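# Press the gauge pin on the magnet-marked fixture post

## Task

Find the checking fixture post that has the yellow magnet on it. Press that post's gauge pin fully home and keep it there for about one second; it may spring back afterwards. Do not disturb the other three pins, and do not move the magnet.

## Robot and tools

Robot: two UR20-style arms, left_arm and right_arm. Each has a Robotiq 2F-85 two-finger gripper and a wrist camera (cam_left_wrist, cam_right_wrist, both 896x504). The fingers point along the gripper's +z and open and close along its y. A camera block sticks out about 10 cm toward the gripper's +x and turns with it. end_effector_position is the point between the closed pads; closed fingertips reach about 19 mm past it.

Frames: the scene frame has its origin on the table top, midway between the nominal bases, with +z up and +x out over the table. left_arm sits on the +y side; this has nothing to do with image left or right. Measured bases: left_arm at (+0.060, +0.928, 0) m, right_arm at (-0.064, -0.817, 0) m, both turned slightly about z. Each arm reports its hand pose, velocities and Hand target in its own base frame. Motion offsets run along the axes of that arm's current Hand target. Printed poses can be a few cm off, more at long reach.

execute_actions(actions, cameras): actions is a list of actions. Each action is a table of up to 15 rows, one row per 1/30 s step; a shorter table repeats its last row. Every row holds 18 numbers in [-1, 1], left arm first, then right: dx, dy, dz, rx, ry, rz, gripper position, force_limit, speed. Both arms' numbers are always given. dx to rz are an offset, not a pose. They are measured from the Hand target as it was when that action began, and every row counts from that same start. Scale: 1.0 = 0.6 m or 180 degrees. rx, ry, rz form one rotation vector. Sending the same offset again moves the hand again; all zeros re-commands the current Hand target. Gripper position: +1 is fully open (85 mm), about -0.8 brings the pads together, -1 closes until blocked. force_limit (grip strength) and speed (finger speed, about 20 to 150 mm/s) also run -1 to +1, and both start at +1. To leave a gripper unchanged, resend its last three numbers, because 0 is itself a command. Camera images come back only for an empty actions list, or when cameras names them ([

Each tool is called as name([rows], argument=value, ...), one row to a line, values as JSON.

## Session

execute_actions(actions=[])

Scene clock: 0.00 s.
left_arm: end_effector_position=(+1.6020, +0.5513, +0.3701) position_measured=3 object_status=3 end_effector_quat_wxyz=(-0.049, +0.940, +0.190, +0.279) | right_arm: end_effector_position=(+0.4481, +0.4679, +0.3319) position_measured=3 object_status=3 end_effector_quat_wxyz=(-0.272, +0.502, +0.649, +0.503)
Joint positions: left_arm=[0.193 -0.686 0.985 -2.439 -1.472 -3.319] | right_arm=[4.007 -1.969 -2.772 1.193 2.076 2.519]
Joint velocities: within noise
Joint torques (N m): no reading
Motor temperatures (°C): left_arm=[24 35 26 38 34 34] | right_arm=[28 35 36 37 34 38]
Wrist force (N): no reading
Wrist torque (N m): no reading
Wrist force, peak (N): no reading
Hand target: left_arm +1.6020, +0.5513, +0.3701; -0.049, +0.940, +0.190, +0.279 | right_arm +0.4481, +0.4679, +0.3319; -0.272, +0.502, +0.649, +0.503
Tool commands: left_gripper/position=+1.0 left_gripper/force_limit=+1.0 left_gripper/speed=+1.0 right_gripper/position=+1.0 right_gripper/force_limit=+1.0 right_gripper/speed=+1.0
camera_calibration:
cam_left_wrist: T_world_to_cam=[[0.359759, -0.933045, -0.000644322, -0.0546982], [-0.905937, -0.349141, -0.239538, 1.75183], [0.223274, 0.0867594, -0.970887, 0.0836019], [0, 0, 0, 1]] pos_world=[1.58806, 0.553346, 0.500761]
cam_right_wrist: T_world_to_cam=[[0.936397, -0.0141338, 0.350658, -0.517198], [0.256442, -0.654562, -0.711187, 0.443258], [0.239579, 0.755877, -0.609305, -0.132345], [0, 0, 0, 1]] pos_world=[0.40234, 0.382866, 0.41596]

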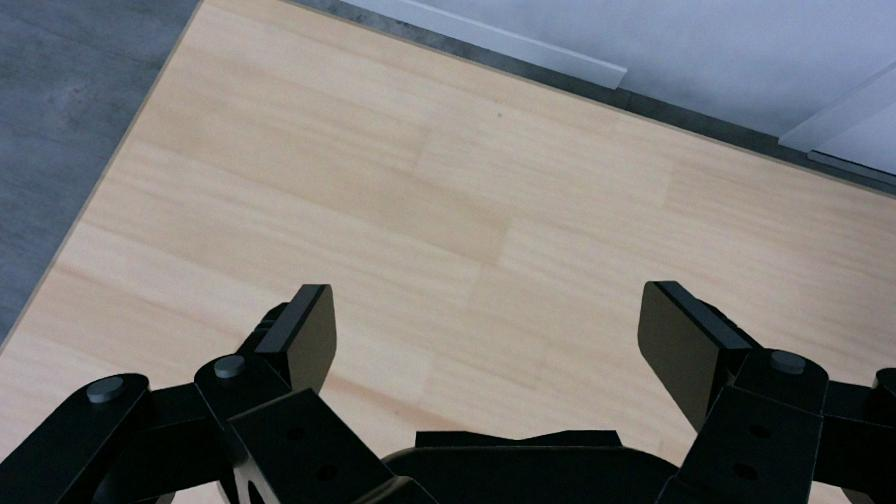

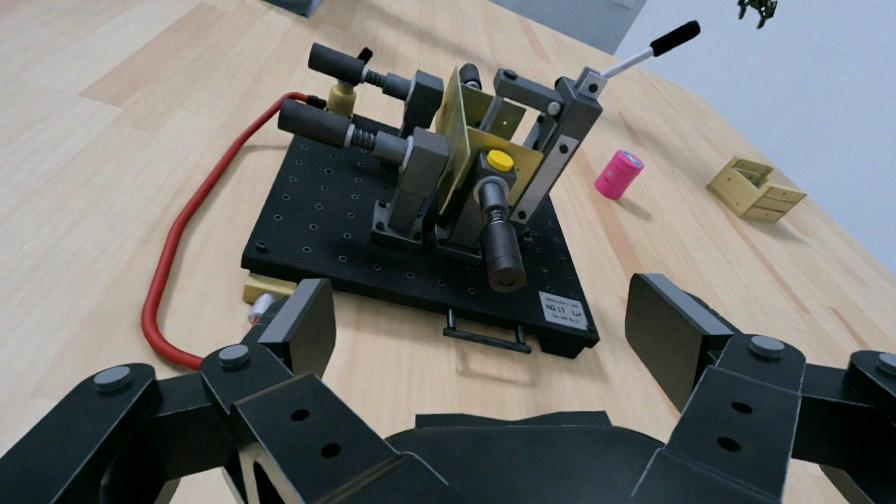

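move(target=[0,0,0,0,0,0,1,1,1,-0.212,0.075,0.265,0.0705,-0.069,0.103,-1,-1,-0.5], cameras=["cam_right_wrist"], speed=0.2)

zoom_image(camera="cam_right_wrist", region=[300, 0, 700, 320])

Scene clock: 3.03 s.
left_arm: end_effector_position=(+1.6020, +0.5513, +0.3701) position_measured=3 object_status=3 end_effector_quat_wxyz=(-0.049, +0.940, +0.190, +0.279) | right_arm: end_effector_position=(+0.5581, +0.5665, +0.1847) position_measured=231 object_status=3 end_effector_quat_wxyz=(-0.331, +0.618, +0.637, +0.321)
Joint positions: left_arm=[0.193 -0.686 0.985 -2.439 -1.472 -3.319] | right_arm=[3.937 -2.075 -2.535 0.677 2.202 2.603]
Joint torques (N m): left_arm=[-1.01 -281.77 -104.23 -11.74 0.1 -0.58] | right_arm=[-20.62 97.12 37.71 5.04 7.54 -7.03]
Wrist force (N): left_arm=[-0.2 -0.2 -0.4] | right_arm=[0.0 0.1 0.5]
Wrist torque (N m): left_arm=[-0.03 0.03 0.00] | right_arm=[0.04 0.34 -0.48]
Wrist force, peak (N): left_arm=[0.6 -0.5 -0.3] | right_arm=[-0.3 1.6 1.7]
Hand target: left_arm +1.6020, +0.5513, +0.3701; -0.049, +0.940, +0.190, +0.279 | right_arm +0.5581, +0.5665, +0.1847; -0.331, +0.618, +0.637, +0.321
Off the commanded pose: left_arm 0.000 m, 0 deg | right_arm 0.000 m, 0 deg.
move: done
camera_calibration:
cam_right_wrist: T_world_to_cam=[[0.999391, 0.0188235, -0.0293736, -0.550744], [-0.00219361, -0.806382, -0.591391, 0.583073], [-0.0348184, 0.591095, -0.80585, -0.0400276], [0, 0, 0, 1]] pos_world=[0.550294, 0.504207, 0.29639]
Images, in order (width x height): cam_right_wrist 896x504.

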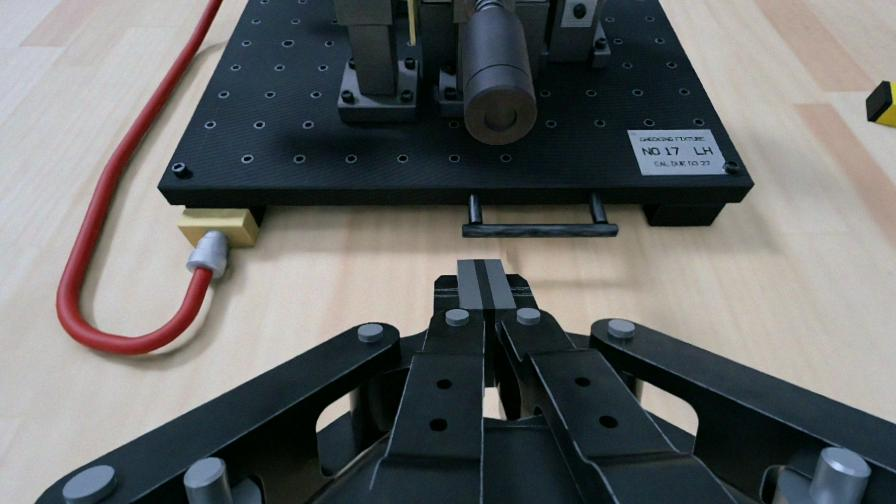

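Scaled by 1.260 from the camera's 896x504 image, which has a finer 1280x720 frame.

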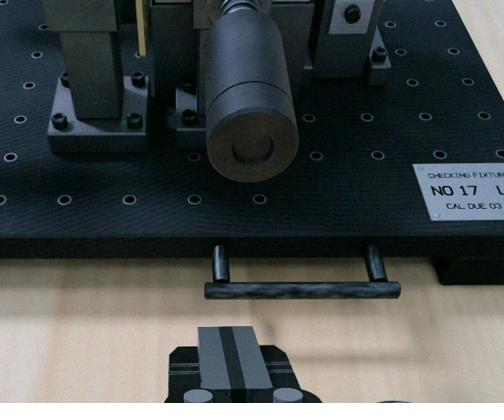

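move(target=[0,0,0,0,0,0,1,1,1,0.0287,0.0197,0.0983,0,0,0,-1,-1,-0.5], cameras=["cam_right_wrist"], speed=0.08, stop_force=12)

zoom_image(camera="cam_right_wrist", region=[350, 100, 650, 320])

Scene clock: 5.87 s.
left_arm: end_effector_position=(+1.6020, +0.5513, +0.3701) position_measured=3 object_status=3 end_effector_quat_wxyz=(-0.049, +0.940, +0.190, +0.279) | right_arm: end_effector_position=(+0.5682, +0.6250, +0.1649) position_measured=231 object_status=3 end_effector_quat_wxyz=(-0.331, +0.618, +0.637, +0.321)
Joint positions: left_arm=[0.193 -0.686 0.985 -2.439 -1.472 -3.319] | right_arm=[3.989 -2.128 -2.478 0.699 2.165 2.648]
Joint torques (N m): left_arm=[-1.55 -272.32 -103.57 -11.79 0.25 -1.04] | right_arm=[20.25 110.05 40.02 15.74 -2.33 5.61]
Wrist force (N): left_arm=[0.2 -0.1 -0.1] | right_arm=[-0.7 0.8 -0.4]
Wrist torque (N m): left_arm=[-0.01 -0.03 0.00] | right_arm=[0.26 0.46 -0.59]
Wrist force, peak (N): left_arm=[0.6 -0.2 -0.2] | right_arm=[-0.7 1.1 0.7]
Hand target: left_arm +1.6020, +0.5513, +0.3701; -0.049, +0.940, +0.190, +0.279 | right_arm +0.5682, +0.6250, +0.1649; -0.331, +0.618, +0.637, +0.321
Off the commanded pose: left_arm 0.000 m, 0 deg | right_arm 0.000 m, 0 deg.
move: done
camera_calibration:
cam_right_wrist: T_world_to_cam=[[0.999391, 0.0188235, -0.0293736, -0.562523], [-0.00219361, -0.806382, -0.591391, 0.61864], [-0.0348184, 0.591095, -0.80585, -0.0902699], [0, 0, 0, 1]] pos_world=[0.560394, 0.562807, 0.27659]
Images, in order (width x height): cam_right_wrist 896x504.

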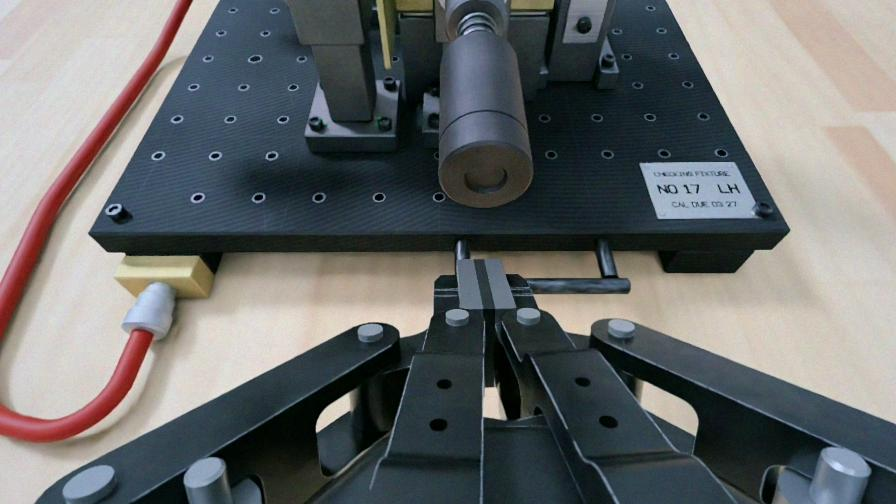

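Scaled by 1.680 from the camera's 896x504 image, which has a finer 1280x720 frame.

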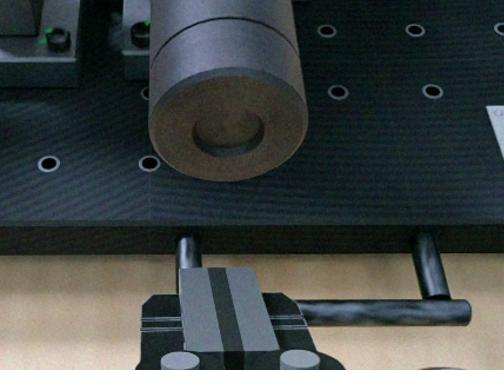

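move(target=[0,0,0,0,0,0,1,1,1,0.0575,0,0.082,0,0,0,-1,-1,-0.5], cameras=["cam_right_wrist"], speed=0.015, stop_force=8)

zoom_image(camera="cam_right_wrist", region=[350, 0, 650, 320])

Scene clock: 10.23 s.
left_arm: end_effector_position=(+1.6020, +0.5513, +0.3701) position_measured=3 object_status=3 end_effector_quat_wxyz=(-0.049, +0.940, +0.190, +0.279) | right_arm: end_effector_position=(+0.5671, +0.6639, +0.1649) position_measured=231 object_status=3 end_effector_quat_wxyz=(-0.331, +0.618, +0.637, +0.321)
Joint positions: left_arm=[0.193 -0.686 0.985 -2.439 -1.472 -3.319] | right_arm=[4.029 -2.136 -2.446 0.693 2.136 2.681]
Joint torques (N m): left_arm=[-0.02 -274.27 -100.58 -12.16 1.14 -0.79] | right_arm=[-16.38 160.32 14.42 16.35 7.84 -7.06]
Wrist force (N): left_arm=[0.3 0.0 -0.3] | right_arm=[-5.6 1.3 -4.3]
Wrist torque (N m): left_arm=[0.00 -0.06 -0.01] | right_arm=[0.20 0.48 -0.32]
Wrist force, peak (N): left_arm=[0.3 0.5 -0.3] | right_arm=[-4.5 2.3 -8.0]
Hand target: left_arm +1.6020, +0.5513, +0.3701; -0.049, +0.940, +0.190, +0.279 | right_arm +0.5671, +0.6639, +0.1649; -0.331, +0.618, +0.637, +0.321 (not the last commanded pose)
Off the commanded pose: left_arm 0.000 m, 0 deg | right_arm 0.021 m, 0 deg.
move: contact (right_arm)
camera_calibration:
cam_right_wrist: T_world_to_cam=[[0.999391, 0.0188218, -0.0293736, -0.562053], [-0.00219299, -0.806417, -0.591344, 0.649932], [-0.0348175, 0.591048, -0.805884, -0.113209], [0, 0, 0, 1]] pos_world=[0.559194, 0.601607, 0.276591]
Images, in order (width x height): cam_right_wrist 896x504.

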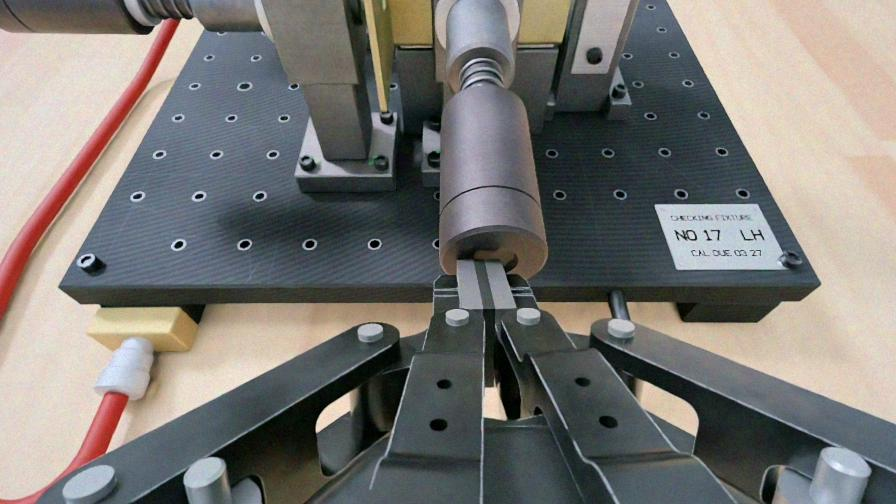

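Scaled by 1.575 from the camera's 896x504 image, which has a finer 1280x720 frame.

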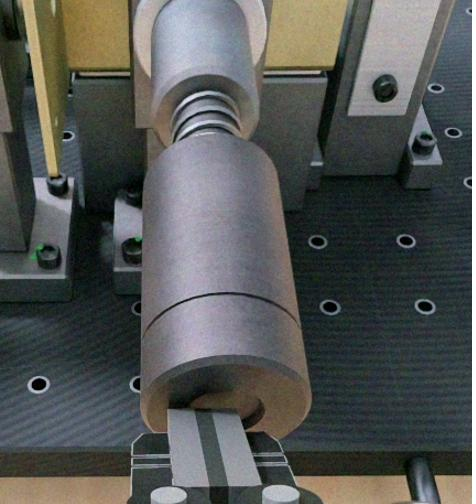

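move(target=[0,0,0,0,0,0,1,1,1,0.0345,0,0.0492,0,0,0,-1,-1,-0.5], cameras=["cam_right_wrist"], speed=0.008, stop_force=45)

move(target=[0,0,0,0,0,0,1,1,1,0.00287,0,0.0041,0,0,0,-1,-1,-0.5], speed=0.004, stop_force=15)

wait(seconds=1.3, cameras=["cam_right_wrist"])

zoom_image(camera="cam_right_wrist", region=[350, 0, 650, 320])

Scene clock: 13.87 s.
left_arm: end_effector_position=(+1.6020, +0.5513, +0.3701) position_measured=3 object_status=3 end_effector_quat_wxyz=(-0.049, +0.940, +0.190, +0.279) | right_arm: end_effector_position=(+0.5665, +0.6813, +0.1649) position_measured=231 object_status=3 end_effector_quat_wxyz=(-0.331, +0.618, +0.637, +0.321)
Joint positions: left_arm=[0.193 -0.686 0.985 -2.439 -1.472 -3.319] | right_arm=[4.046 -2.14 -2.432 0.69 2.124 2.694]
Joint torques (N m): left_arm=[2.78 -270.65 -104.15 -10.94 0.68 -0.85] | right_arm=[15.01 144.83 36.83 6.92 11.12 -6.64]
Wrist force (N): left_arm=[0.2 0.0 0.0] | right_arm=[-21.2 2.4 -52.7]
Wrist torque (N m): left_arm=[0.00 -0.03 -0.01] | right_arm=[0.03 0.69 -0.37]
Wrist force, peak (N): left_arm=[0.6 -0.3 -0.3] | right_arm=[-30.2 2.2 -78.9]
Hand target: left_arm +1.6020, +0.5513, +0.3701; -0.049, +0.940, +0.190, +0.279 | right_arm +0.5665, +0.6813, +0.1649; -0.331, +0.618, +0.637, +0.321 (not the last commanded pose)
Off the commanded pose: left_arm 0.000 m, 0 deg | right_arm 0.019 m, 0 deg.
move: contact (right_arm)
camera_calibration:
cam_right_wrist: T_world_to_cam=[[0.999395, 0.0187613, -0.0292946, -0.561869], [-0.00219229, -0.806465, -0.591278, 0.664054], [-0.0347182, 0.590985, -0.805935, -0.123571], [0, 0, 0, 1]] pos_world=[0.558695, 0.619106, 0.276591]
Images, in order (width x height): cam_right_wrist 896x504.

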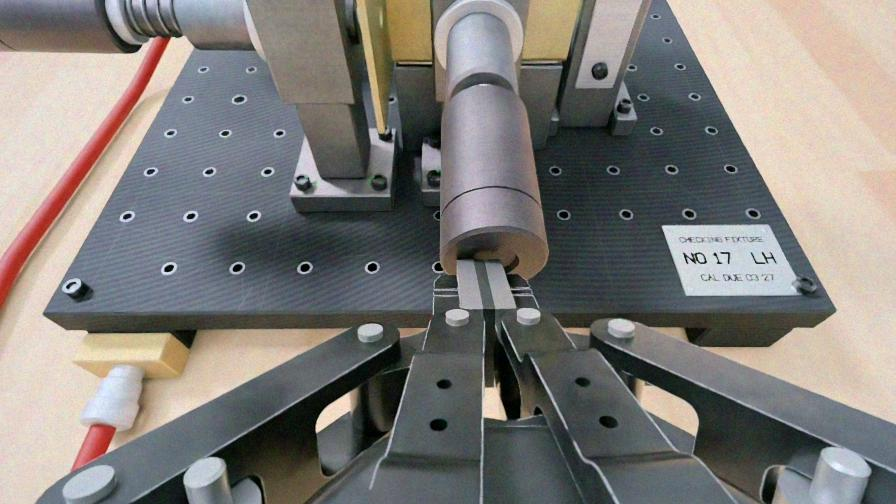

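Scene clock: 14.57 s.
left_arm: end_effector_position=(+1.6020, +0.5513, +0.3701) position_measured=3 object_status=3 end_effector_quat_wxyz=(-0.049, +0.940, +0.190, +0.279) | right_arm: end_effector_position=(+0.5665, +0.6815, +0.1649) position_measured=231 object_status=3 end_effector_quat_wxyz=(-0.331, +0.618, +0.637, +0.321)
Joint positions: left_arm=[0.193 -0.686 0.985 -2.439 -1.472 -3.319] | right_arm=[4.046 -2.14 -2.432 0.69 2.124 2.694]
Joint torques (N m): left_arm=[-3.27 -271.92 -102.02 -10.8 0.57 -0.87] | right_arm=[36.26 133.96 55.83 4.09 12.57 -2.97]
Wrist force (N): left_arm=[0.2 0.2 0.2] | right_arm=[-31.9 4.7 -78.1]
Wrist torque (N m): left_arm=[0.03 -0.03 0.00] | right_arm=[0.00 0.76 -0.35]
Wrist force, peak (N): left_arm=[0.4 -0.2 -0.4] | right_arm=[-31.9 5.7 -79.6]
Hand target: left_arm +1.6020, +0.5513, +0.3701; -0.049, +0.940, +0.190, +0.279 | right_arm +0.5665, +0.6815, +0.1649; -0.331, +0.618, +0.637, +0.321 (not the last commanded pose)
Off the commanded pose: left_arm 0.000 m, 0 deg | right_arm 0.003 m, 0 deg.
move: contact (right_arm)

Scene clock: 15.87 s.
left_arm: end_effector_position=(+1.6020, +0.5513, +0.3701) position_measured=3 object_status=3 end_effector_quat_wxyz=(-0.049, +0.940, +0.190, +0.279) | right_arm: end_effector_position=(+0.5665, +0.6815, +0.1649) position_measured=231 object_status=3 end_effector_quat_wxyz=(-0.331, +0.618, +0.637, +0.321)
Joint positions: left_arm=[0.193 -0.686 0.985 -2.439 -1.472 -3.319] | right_arm=[4.046 -2.14 -2.432 0.69 2.124 2.694]
Joint torques (N m): left_arm=[-1.45 -274.62 -101.16 -11.27 0.93 -0.95] | right_arm=[31.69 136.93 47.75 6.12 12.69 -7.04]
Wrist force (N): left_arm=[0.3 0.1 0.1] | right_arm=[-29.8 6.0 -72.8]
Wrist torque (N m): left_arm=[0.03 -0.04 0.00] | right_arm=[0.06 0.72 -0.34]
Wrist force, peak (N): left_arm=[0.4 -0.3 -0.3] | right_arm=[-31.5 4.7 -77.5]
Hand target: left_arm +1.6020, +0.5513, +0.3701; -0.049, +0.940, +0.190, +0.279 | right_arm +0.5665, +0.6815, +0.1649; -0.331, +0.618, +0.637, +0.321 (not the last commanded pose)
Tool commands: left_gripper/position=+1.0 left_gripper/force_limit=+1.0 left_gripper/speed=+1.0 right_gripper/position=-1.0 right_gripper/force_limit=-1.0 right_gripper/speed=-0.5
Off the commanded pose: left_arm 0.000 m, 0 deg | right_arm 0.003 m, 0 deg.
wait: 1.30 s; at rest by 0.17 s
camera_calibration:
cam_right_wrist: T_world_to_cam=[[0.999391, 0.018902, -0.0293166, -0.56195], [-0.00209465, -0.806416, -0.591345, 0.664069], [-0.034819, 0.591046, -0.805886, -0.123626], [0, 0, 0, 1]] pos_world=[0.558695, 0.619207, 0.276591]
Images, in order (width x height): cam_right_wrist 896x504.

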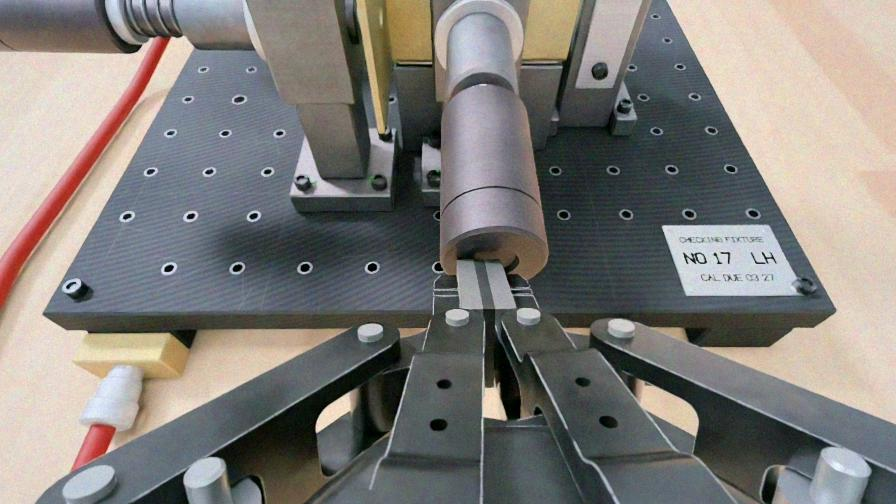

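Scaled by 1.575 from the camera's 896x504 image, which has a finer 1280x720 frame.

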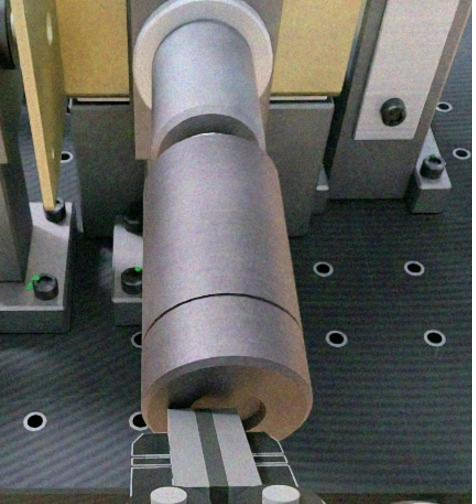

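move(target=[0,0,0,0,0,0,1,1,1,-0.046,0,-0.066,0,0,0,-1,-1,-0.5], speed=0.04)

finished_scene(scene=2)

Scene clock: 19.17 s.
left_arm: end_effector_position=(+1.6020, +0.5513, +0.3701) position_measured=3 object_status=3 end_effector_quat_wxyz=(-0.049, +0.940, +0.190, +0.279) | right_arm: end_effector_position=(+0.5679, +0.6334, +0.1651) position_measured=231 object_status=3 end_effector_quat_wxyz=(-0.331, +0.618, +0.637, +0.321) end_effector_velocity=(+0.000, -0.003, +0.000) end_effector_angular_velocity=(+0.000, -0.002, +0.002)
Joint positions: left_arm=[0.193 -0.686 0.985 -2.439 -1.472 -3.319] | right_arm=[3.998 -2.129 -2.472 0.698 2.159 2.655]
Joint velocities: left_arm=[within noise] | right_arm=[-0.002 0.001 -0.002 0 0.002 -0.005]
Joint torques (N m): left_arm=[0.66 -271.42 -103.36 -11.69 1.64 -0.9] | right_arm=[-5.43 154.18 7.5 15.96 7.59 -8.21]
Wrist force (N): left_arm=[0.3 -0.1 -0.3] | right_arm=[-0.3 0.5 0.4]
Wrist torque (N m): left_arm=[-0.02 -0.06 0.00] | right_arm=[0.20 0.37 -0.17]
Wrist force, peak (N): left_arm=[0.6 0.1 -0.2] | right_arm=[-29.9 5.8 -72.8]
Hand target: left_arm +1.6020, +0.5513, +0.3701; -0.049, +0.940, +0.190, +0.279 | right_arm +0.5679, +0.6332, +0.1651; -0.331, +0.618, +0.637, +0.321
Off the commanded pose: left_arm 0.000 m, 0 deg | right_arm 0.000 m, 0 deg.
move: done

The scene is finished: the task was done.


## Next scene

The same job, from a new start.

execute_actions(actions=[])

Scene clock: 0.00 s.
left_arm: end_effector_position=(+0.3071, -0.4220, +0.1602) position_measured=3 object_status=3 end_effector_quat_wxyz=(+0.066, +0.956, -0.074, +0.275) | right_arm: end_effector_position=(+0.4900, -0.3027, +0.2369) position_measured=3 object_status=3 end_effector_quat_wxyz=(+0.548, -0.467, -0.511, -0.471)
Joint positions: left_arm=[-1.763 -1.739 2.857 -2.766 -1.003 1.555] | right_arm=[2.511 -2.074 -2.06 -2.212 2.389 -0.015]
Joint velocities: within noise
Joint torques (N m): no reading
Motor temperatures (°C): left_arm=[24 35 26 38 34 33] | right_arm=[28 35 35 36 33 38]
Wrist force (N): no reading
Wrist torque (N m): no reading
Wrist force, peak (N): no reading
Hand target: left_arm +0.3071, -0.4220, +0.1602; +0.066, +0.956, -0.074, +0.275 | right_arm +0.4900, -0.3027, +0.2369; +0.548, -0.467, -0.511, -0.471
Tool commands: left_gripper/position=+1.0 left_gripper/force_limit=+1.0 left_gripper/speed=+1.0 right_gripper/position=+1.0 right_gripper/force_limit=+1.0 right_gripper/speed=+1.0
camera_calibration:
cam_left_wrist: T_world_to_cam=[[-0.204299, -0.976285, 0.0716159, -0.353754], [-0.955218, 0.182823, -0.232669, 0.427195], [0.214058, -0.115943, -0.969916, 0.170568], [0, 0, 0, 1]] pos_world=[0.299281, -0.40369, 0.290166]
cam_right_wrist: T_world_to_cam=[[0.98966, 0.130322, -0.059914, -0.419077], [-0.0206188, -0.284112, -0.958569, 0.167032], [-0.141945, 0.949893, -0.278487, 0.549542], [0, 0, 0, 1]] pos_world=[0.496192, -0.419935, 0.288044]

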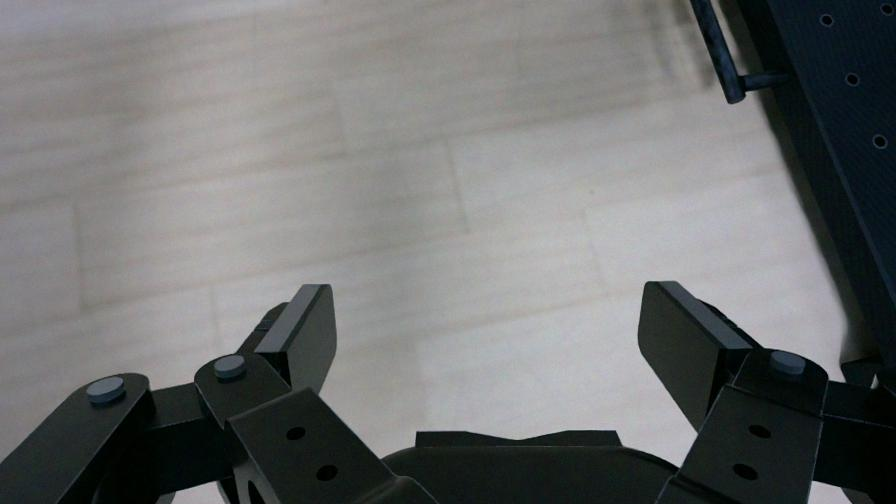

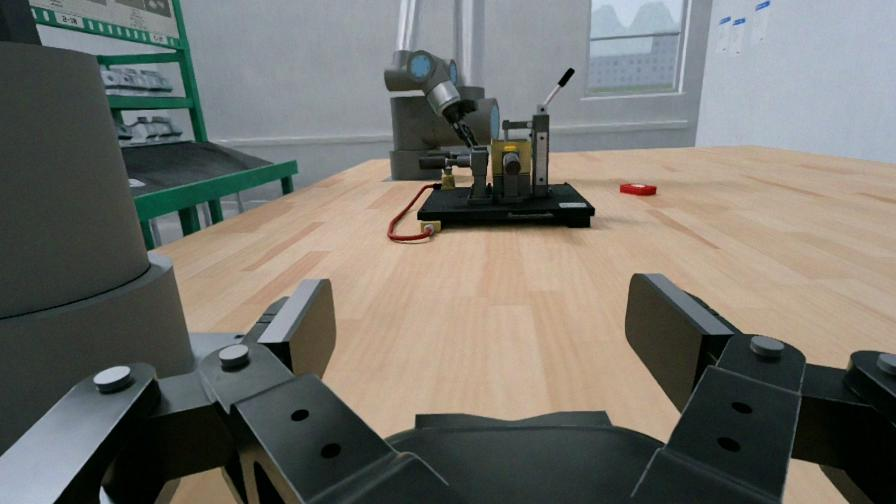

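zoom_image(camera="cam_right_wrist", region=[380, 40, 620, 250])

zoom_image(camera="cam_right_wrist", region=[430, 110, 560, 220])

Scaled by 2.100 from the camera's 896x504 image, which has a finer 1280x720 frame.

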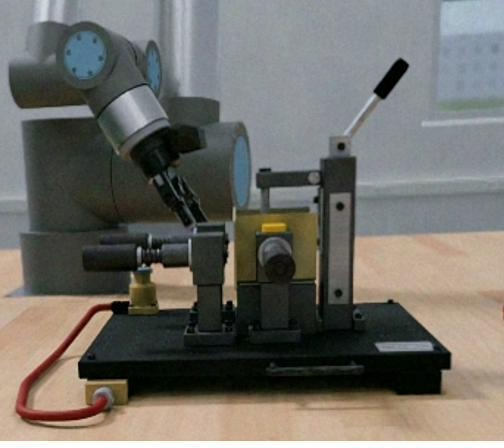

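Scaled by 3.877 from the camera's 896x504 image, which has a finer 1280x720 frame.

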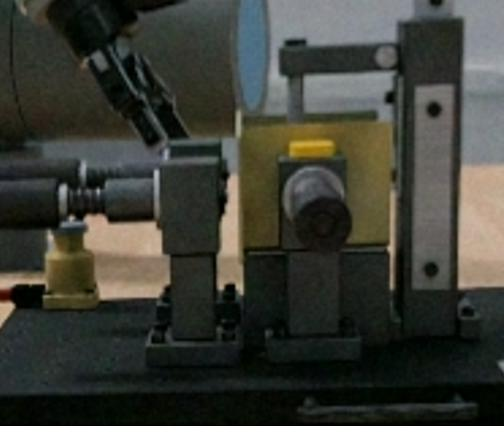

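move(target=[0,0,0,0,0,0,1,1,1,-0.0,0.123,0.741,-0.025,-0.208,-0.003,-1,-1,-0.5], cameras=["cam_right_wrist"], speed=0.3)

zoom_image(camera="cam_right_wrist", region=[250, 0, 700, 320])

Scene clock: 3.43 s.
left_arm: end_effector_position=(+0.3071, -0.4220, +0.1602) position_measured=3 object_status=3 end_effector_quat_wxyz=(+0.066, +0.956, -0.074, +0.275) | right_arm: end_effector_position=(+0.5097, +0.1472, +0.2537) position_measured=231 object_status=3 end_effector_quat_wxyz=(-0.334, +0.611, +0.643, +0.318)
Joint positions: left_arm=[-1.763 -1.739 2.857 -2.766 -1.003 1.555] | right_arm=[3.284 -1.636 -2.673 -0.274 2.524 1.73]
Joint torques (N m): left_arm=[-1.31 -14.6 -56.67 -10.17 3.22 -0.76] | right_arm=[21.7 33.6 36.89 15.76 0.45 6.47]
Wrist force (N): left_arm=[-0.1 0.0 0.0] | right_arm=[-0.2 0.4 1.5]
Wrist torque (N m): left_arm=[-0.01 0.02 0.01] | right_arm=[0.55 0.26 -0.40]
Wrist force, peak (N): left_arm=[0.3 0.3 -0.4] | right_arm=[2.3 1.7 4.0]
Hand target: left_arm +0.3071, -0.4220, +0.1602; +0.066, +0.956, -0.074, +0.275 | right_arm +0.5097, +0.1472, +0.2536; -0.334, +0.611, +0.643, +0.318
Off the commanded pose: left_arm 0.000 m, 0 deg | right_arm 0.000 m, 0 deg.
move: done
camera_calibration:
cam_right_wrist: T_world_to_cam=[[0.998808, 0.0395049, -0.0286578, -0.495408], [0.0149386, -0.806476, -0.591077, 0.276863], [-0.0464623, 0.589945, -0.806106, 0.267883], [0, 0, 0, 1]] pos_world=[0.503128, 0.0848182, 0.365392]
Images, in order (width x height): cam_right_wrist 896x504.

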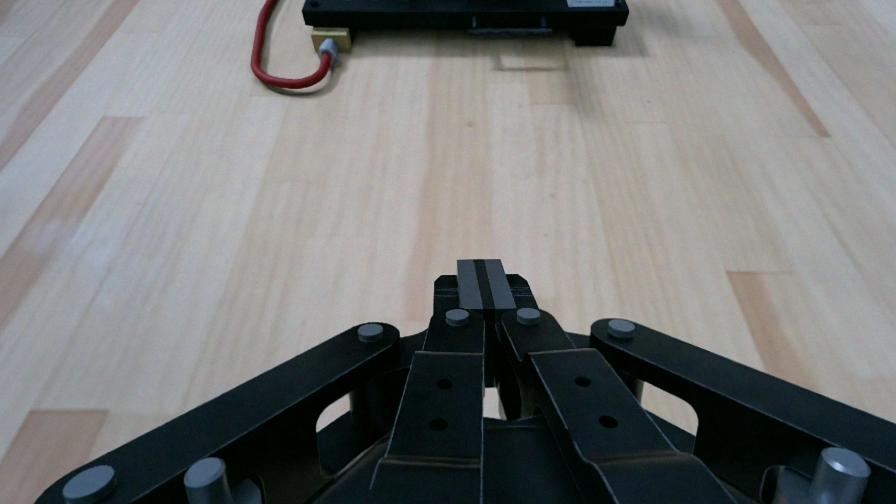

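Scaled by 1.120 from the camera's 896x504 image, which has a finer 1280x720 frame.

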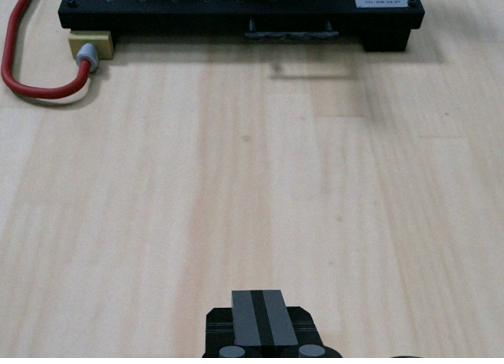

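move(target=[0,0,0,0,0,0,1,1,1,0.306,0.033,0.594,0,0,0,-1,-1,-0.5], cameras=["cam_right_wrist"], speed=0.25)

zoom_image(camera="cam_right_wrist", region=[350, 0, 650, 320])

Scene clock: 6.07 s.
left_arm: end_effector_position=(+0.3071, -0.4220, +0.1602) position_measured=3 object_status=3 end_effector_quat_wxyz=(+0.066, +0.956, -0.074, +0.275) | right_arm: end_effector_position=(+0.5094, +0.5447, +0.1992) position_measured=231 object_status=3 end_effector_quat_wxyz=(-0.334, +0.611, +0.643, +0.318)
Joint positions: left_arm=[-1.763 -1.739 2.857 -2.766 -1.003 1.555] | right_arm=[3.966 -2.035 -2.603 0.709 2.196 2.61]
Joint torques (N m): left_arm=[-2.18 -14.53 -54.38 -9.83 2.73 -1.1] | right_arm=[6.6 94.17 26.22 15.88 -1.02 6.42]
Wrist force (N): left_arm=[0.2 -0.2 0.0] | right_arm=[0.6 0.6 0.7]
Wrist torque (N m): left_arm=[-0.03 -0.03 0.00] | right_arm=[0.35 0.10 -0.49]
Wrist force, peak (N): left_arm=[0.4 0.1 -0.4] | right_arm=[2.0 1.5 3.8]
Hand target: left_arm +0.3071, -0.4220, +0.1602; +0.066, +0.956, -0.074, +0.275 | right_arm +0.5094, +0.5449, +0.1991; -0.334, +0.611, +0.643, +0.318
Off the commanded pose: left_arm 0.000 m, 0 deg | right_arm 0.000 m, 0 deg.
move: done
camera_calibration:
cam_right_wrist: T_world_to_cam=[[0.998808, 0.0395045, -0.0286612, -0.512376], [0.01494, -0.806525, -0.591012, 0.56531], [-0.0464636, 0.589879, -0.806154, -0.0105786], [0, 0, 0, 1]] pos_world=[0.502828, 0.482418, 0.310892]
Images, in order (width x height): cam_right_wrist 896x504.

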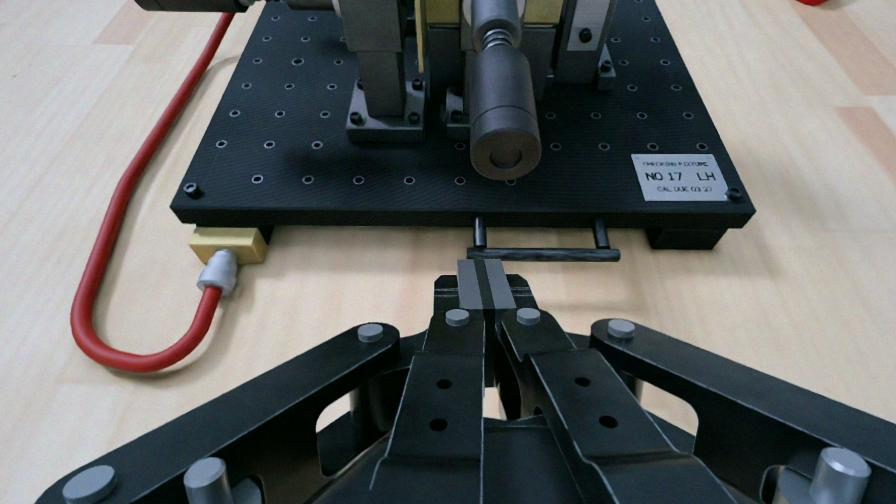

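Scaled by 1.575 from the camera's 896x504 image, which has a finer 1280x720 frame.

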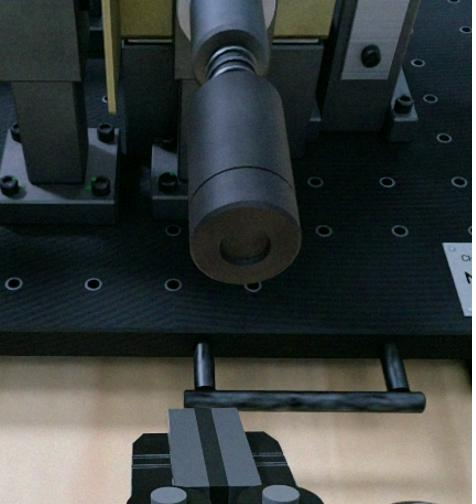

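move(target=[0,0,0,0,0,0,1,1,1,0.0142,0.0275,0.131,0,0,0,-1,-1,-0.5], cameras=["cam_right_wrist"], speed=0.1, stop_force=12)

zoom_image(camera="cam_right_wrist", region=[350, 0, 650, 320])

Scene clock: 8.60 s.
left_arm: end_effector_position=(+0.3071, -0.4220, +0.1602) position_measured=3 object_status=3 end_effector_quat_wxyz=(+0.066, +0.956, -0.074, +0.275) | right_arm: end_effector_position=(+0.5224, +0.6149, +0.1609) position_measured=231 object_status=3 end_effector_quat_wxyz=(-0.334, +0.611, +0.643, +0.318)
Joint positions: left_arm=[-1.763 -1.739 2.857 -2.766 -1.003 1.555] | right_arm=[4.028 -2.131 -2.534 0.766 2.151 2.663]
Joint torques (N m): left_arm=[0.94 -13.81 -56.19 -9.88 2.74 -1.6] | right_arm=[21.41 105.51 31.5 15.53 -1.84 5.37]
Wrist force (N): left_arm=[-0.2 -0.1 0.0] | right_arm=[-0.5 0.0 1.4]
Wrist torque (N m): left_arm=[-0.02 0.03 0.00] | right_arm=[0.34 0.24 -0.42]
Wrist force, peak (N): left_arm=[0.0 -0.2 -0.4] | right_arm=[-0.2 0.4 3.1]
Hand target: left_arm +0.3071, -0.4220, +0.1602; +0.066, +0.956, -0.074, +0.275 | right_arm +0.5224, +0.6149, +0.1609; -0.334, +0.611, +0.643, +0.318
Off the commanded pose: left_arm 0.000 m, 0 deg | right_arm 0.000 m, 0 deg.
move: done
camera_calibration:
cam_right_wrist: T_world_to_cam=[[0.998808, 0.0395048, -0.028661, -0.529228], [0.0149404, -0.806525, -0.591012, 0.599017], [-0.0464636, 0.589879, -0.806154, -0.0822008], [0, 0, 0, 1]] pos_world=[0.515828, 0.552518, 0.272592]
Images, in order (width x height): cam_right_wrist 896x504.

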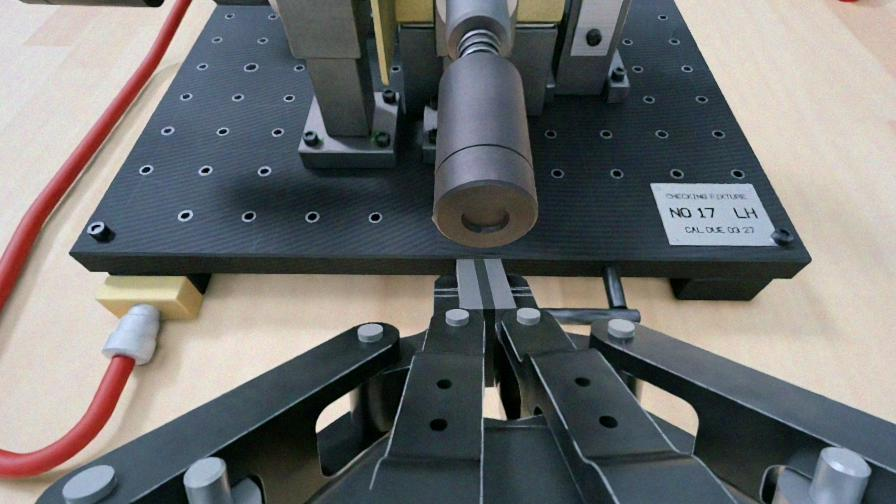

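Scaled by 1.575 from the camera's 896x504 image, which has a finer 1280x720 frame.

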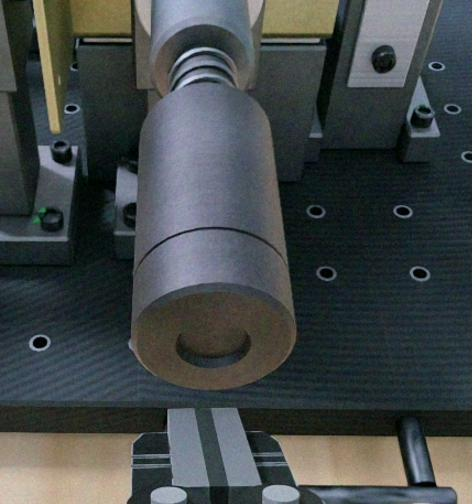

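move(target=[0,0,0,0,0,0,1,1,1,0.05736,0.003,0.0819,0,0,0,-1,-1,-0.5], cameras=["cam_right_wrist"], speed=0.015, stop_force=8)

zoom_image(camera="cam_right_wrist", region=[350, 0, 650, 320])

Scene clock: 12.87 s.
left_arm: end_effector_position=(+0.3071, -0.4220, +0.1602) position_measured=3 object_status=3 end_effector_quat_wxyz=(+0.066, +0.956, -0.074, +0.275) | right_arm: end_effector_position=(+0.5221, +0.6325, +0.1609) position_measured=231 object_status=3 end_effector_quat_wxyz=(-0.334, +0.611, +0.643, +0.318)
Joint positions: left_arm=[-1.763 -1.739 2.857 -2.766 -1.003 1.555] | right_arm=[4.047 -2.134 -2.519 0.762 2.138 2.678]
Joint torques (N m): left_arm=[1.62 -6.28 -54.46 -9.93 3.85 -1.46] | right_arm=[-18.89 152.93 9.18 15.24 7.14 -7.85]
Wrist force (N): left_arm=[-0.1 0.1 -0.1] | right_arm=[-4.2 0.9 -3.0]
Wrist torque (N m): left_arm=[0.01 0.02 0.00] | right_arm=[0.39 0.19 -0.21]
Wrist force, peak (N): left_arm=[0.5 0.1 -0.3] | right_arm=[-3.1 0.4 -6.4]
Hand target: left_arm +0.3071, -0.4220, +0.1602; +0.066, +0.956, -0.074, +0.275 | right_arm +0.5221, +0.6325, +0.1609; -0.334, +0.611, +0.643, +0.318 (not the last commanded pose)
Off the commanded pose: left_arm 0.000 m, 0 deg | right_arm 0.042 m, 0 deg.
move: contact (right_arm)
camera_calibration:
cam_right_wrist: T_world_to_cam=[[0.998808, 0.0395045, -0.0286612, -0.529523], [0.01494, -0.806525, -0.591012, 0.613218], [-0.0464636, 0.589879, -0.806154, -0.0926013], [0, 0, 0, 1]] pos_world=[0.515428, 0.570118, 0.272592]
Images, in order (width x height): cam_right_wrist 896x504.

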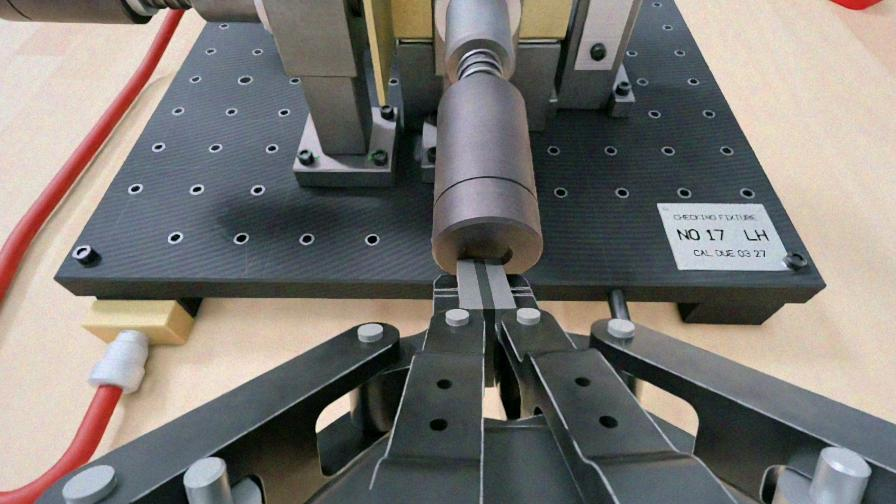

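Scaled by 1.575 from the camera's 896x504 image, which has a finer 1280x720 frame.

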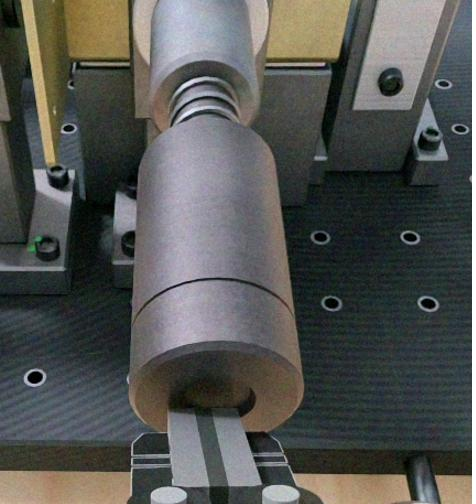

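Same as the previous scene. Push.

move(target=[0,0,0,0,0,0,1,1,1,0.0344,0.0018,0.0491,0,0,0,-1,-1,-0.5], speed=0.008, stop_force=45)

move(target=[0,0,0,0,0,0,1,1,1,0.00287,0.00015,0.0041,0,0,0,-1,-1,-0.5], speed=0.004, stop_force=15)

wait(seconds=1.2, cameras=["cam_right_wrist"])

zoom_image(camera="cam_right_wrist", region=[350, 0, 650, 320])

Scene clock: 16.47 s.
left_arm: end_effector_position=(+0.3071, -0.4220, +0.1602) position_measured=3 object_status=3 end_effector_quat_wxyz=(+0.066, +0.956, -0.074, +0.275) | right_arm: end_effector_position=(+0.5217, +0.6494, +0.1609) position_measured=231 object_status=3 end_effector_quat_wxyz=(-0.334, +0.611, +0.643, +0.318)
Joint positions: left_arm=[-1.763 -1.739 2.857 -2.766 -1.003 1.555] | right_arm=[4.064 -2.137 -2.504 0.758 2.125 2.692]
Joint torques (N m): left_arm=[-0.92 -13.63 -53.65 -10.11 2.44 -0.83] | right_arm=[13.05 131.71 32.9 9.57 10.02 -7.77]
Wrist force (N): left_arm=[0.0 0.1 -0.3] | right_arm=[-19.3 -0.4 -51.0]
Wrist torque (N m): left_arm=[0.00 0.02 0.00] | right_arm=[0.35 0.31 -0.30]
Wrist force, peak (N): left_arm=[-0.5 -0.1 -0.2] | right_arm=[-28.9 -1.0 -76.6]
Hand target: left_arm +0.3071, -0.4220, +0.1602; +0.066, +0.956, -0.074, +0.275 | right_arm +0.5217, +0.6494, +0.1609; -0.334, +0.611, +0.643, +0.318 (not the last commanded pose)
Off the commanded pose: left_arm 0.000 m, 0 deg | right_arm 0.019 m, 0 deg.
move: contact (right_arm)

Scene clock: 17.17 s.
left_arm: end_effector_position=(+0.3071, -0.4220, +0.1602) position_measured=3 object_status=3 end_effector_quat_wxyz=(+0.066, +0.956, -0.074, +0.275) | right_arm: end_effector_position=(+0.5217, +0.6496, +0.1609) position_measured=231 object_status=3 end_effector_quat_wxyz=(-0.334, +0.611, +0.643, +0.318)
Joint positions: left_arm=[-1.763 -1.739 2.857 -2.766 -1.003 1.555] | right_arm=[4.064 -2.137 -2.504 0.758 2.125 2.692]
Joint torques (N m): left_arm=[0.64 -10.15 -58.18 -10.1 2.92 -1.4] | right_arm=[26.82 118.94 50.88 6.68 11.3 -2.97]
Wrist force (N): left_arm=[0.0 0.0 0.0] | right_arm=[-30.9 0.3 -78.2]
Wrist torque (N m): left_arm=[-0.01 0.01 0.00] | right_arm=[0.27 0.38 -0.27]
Wrist force, peak (N): left_arm=[-0.2 0.3 -0.5] | right_arm=[-32.5 1.6 -79.6]
Hand target: left_arm +0.3071, -0.4220, +0.1602; +0.066, +0.956, -0.074, +0.275 | right_arm +0.5217, +0.6496, +0.1609; -0.334, +0.611, +0.643, +0.318 (not the last commanded pose)
Off the commanded pose: left_arm 0.000 m, 0 deg | right_arm 0.003 m, 0 deg.
move: contact (right_arm)

Scene clock: 18.37 s.
left_arm: end_effector_position=(+0.3071, -0.4220, +0.1602) position_measured=3 object_status=3 end_effector_quat_wxyz=(+0.066, +0.956, -0.074, +0.275) | right_arm: end_effector_position=(+0.5217, +0.6496, +0.1609) position_measured=231 object_status=3 end_effector_quat_wxyz=(-0.334, +0.611, +0.643, +0.318)
Joint positions: left_arm=[-1.763 -1.739 2.857 -2.766 -1.003 1.555] | right_arm=[4.064 -2.137 -2.504 0.758 2.125 2.692]
Joint torques (N m): left_arm=[-3.36 -12.61 -57.8 -10.84 2.82 -1.62] | right_arm=[30.02 119.69 45.92 9.64 11.33 -7.39]
Wrist force (N): left_arm=[-0.1 -0.1 -0.1] | right_arm=[-28.7 1.8 -72.7]
Wrist torque (N m): left_arm=[-0.02 0.02 0.00] | right_arm=[0.27 0.33 -0.26]
Wrist force, peak (N): left_arm=[-0.4 0.0 0.3] | right_arm=[-31.1 0.1 -77.5]
Hand target: left_arm +0.3071, -0.4220, +0.1602; +0.066, +0.956, -0.074, +0.275 | right_arm +0.5217, +0.6496, +0.1609; -0.334, +0.611, +0.643, +0.318 (not the last commanded pose)
Tool commands: left_gripper/position=+1.0 left_gripper/force_limit=+1.0 left_gripper/speed=+1.0 right_gripper/position=-1.0 right_gripper/force_limit=-1.0 right_gripper/speed=-0.5
Off the commanded pose: left_arm 0.000 m, 0 deg | right_arm 0.003 m, 0 deg.
wait: 1.20 s; at rest by 0.17 s
camera_calibration:
cam_right_wrist: T_world_to_cam=[[0.998807, 0.0395859, -0.0286034, -0.529862], [0.0150399, -0.806522, -0.591013, 0.626963], [-0.0464651, 0.589877, -0.806155, -0.102704], [0, 0, 0, 1]] pos_world=[0.515028, 0.587218, 0.272592]
Images, in order (width x height): cam_right_wrist 896x504.

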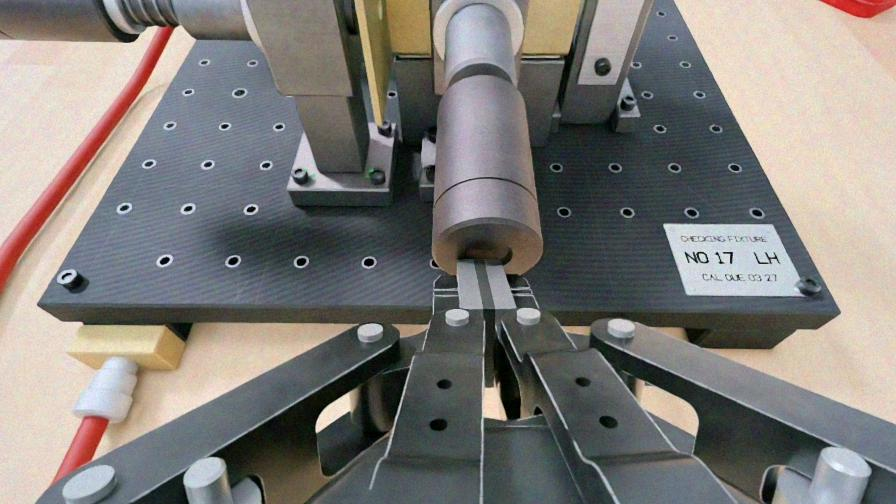

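Scaled by 1.575 from the camera's 896x504 image, which has a finer 1280x720 frame.

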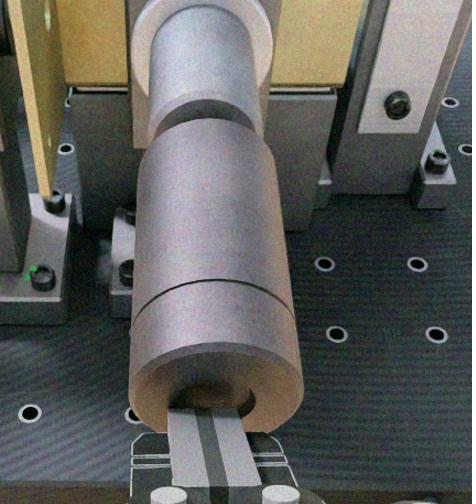

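move(target=[0,0,0,0,0,0,1,1,1,-0.0459,-0.0024,-0.0655,0,0,0,-1,-1,-0.5], speed=0.04)

finished_scene(scene=3)

Scene clock: 20.00 s.
left_arm: end_effector_position=(+0.3071, -0.4220, +0.1602) position_measured=3 object_status=3 end_effector_quat_wxyz=(+0.066, +0.956, -0.074, +0.275) | right_arm: end_effector_position=(+0.5227, +0.6018, +0.1609) position_measured=231 object_status=3 end_effector_quat_wxyz=(-0.334, +0.611, +0.643, +0.318)
Joint positions: left_arm=[-1.763 -1.739 2.857 -2.766 -1.003 1.555] | right_arm=[4.014 -2.129 -2.545 0.768 2.162 2.651]
Joint torques (N m): left_arm=[1.55 -11.72 -56.1 -9.31 3 -1.44] | right_arm=[-23.22 145.33 0.15 15.87 7.87 -7.51]
Wrist force (N): left_arm=[-0.2 -0.1 -0.1] | right_arm=[-0.5 0.0 1.7]
Wrist torque (N m): left_arm=[-0.02 0.04 0.00] | right_arm=[0.32 0.27 -0.02]
Wrist force, peak (N): left_arm=[0.2 -0.1 -0.4] | right_arm=[-28.4 1.7 -72.6]
Hand target: left_arm +0.3071, -0.4220, +0.1602; +0.066, +0.956, -0.074, +0.275 | right_arm +0.5227, +0.6016, +0.1609; -0.334, +0.611, +0.643, +0.318
Off the commanded pose: left_arm 0.000 m, 0 deg | right_arm 0.000 m, 0 deg.
move: done

The scene is finished: the task was done.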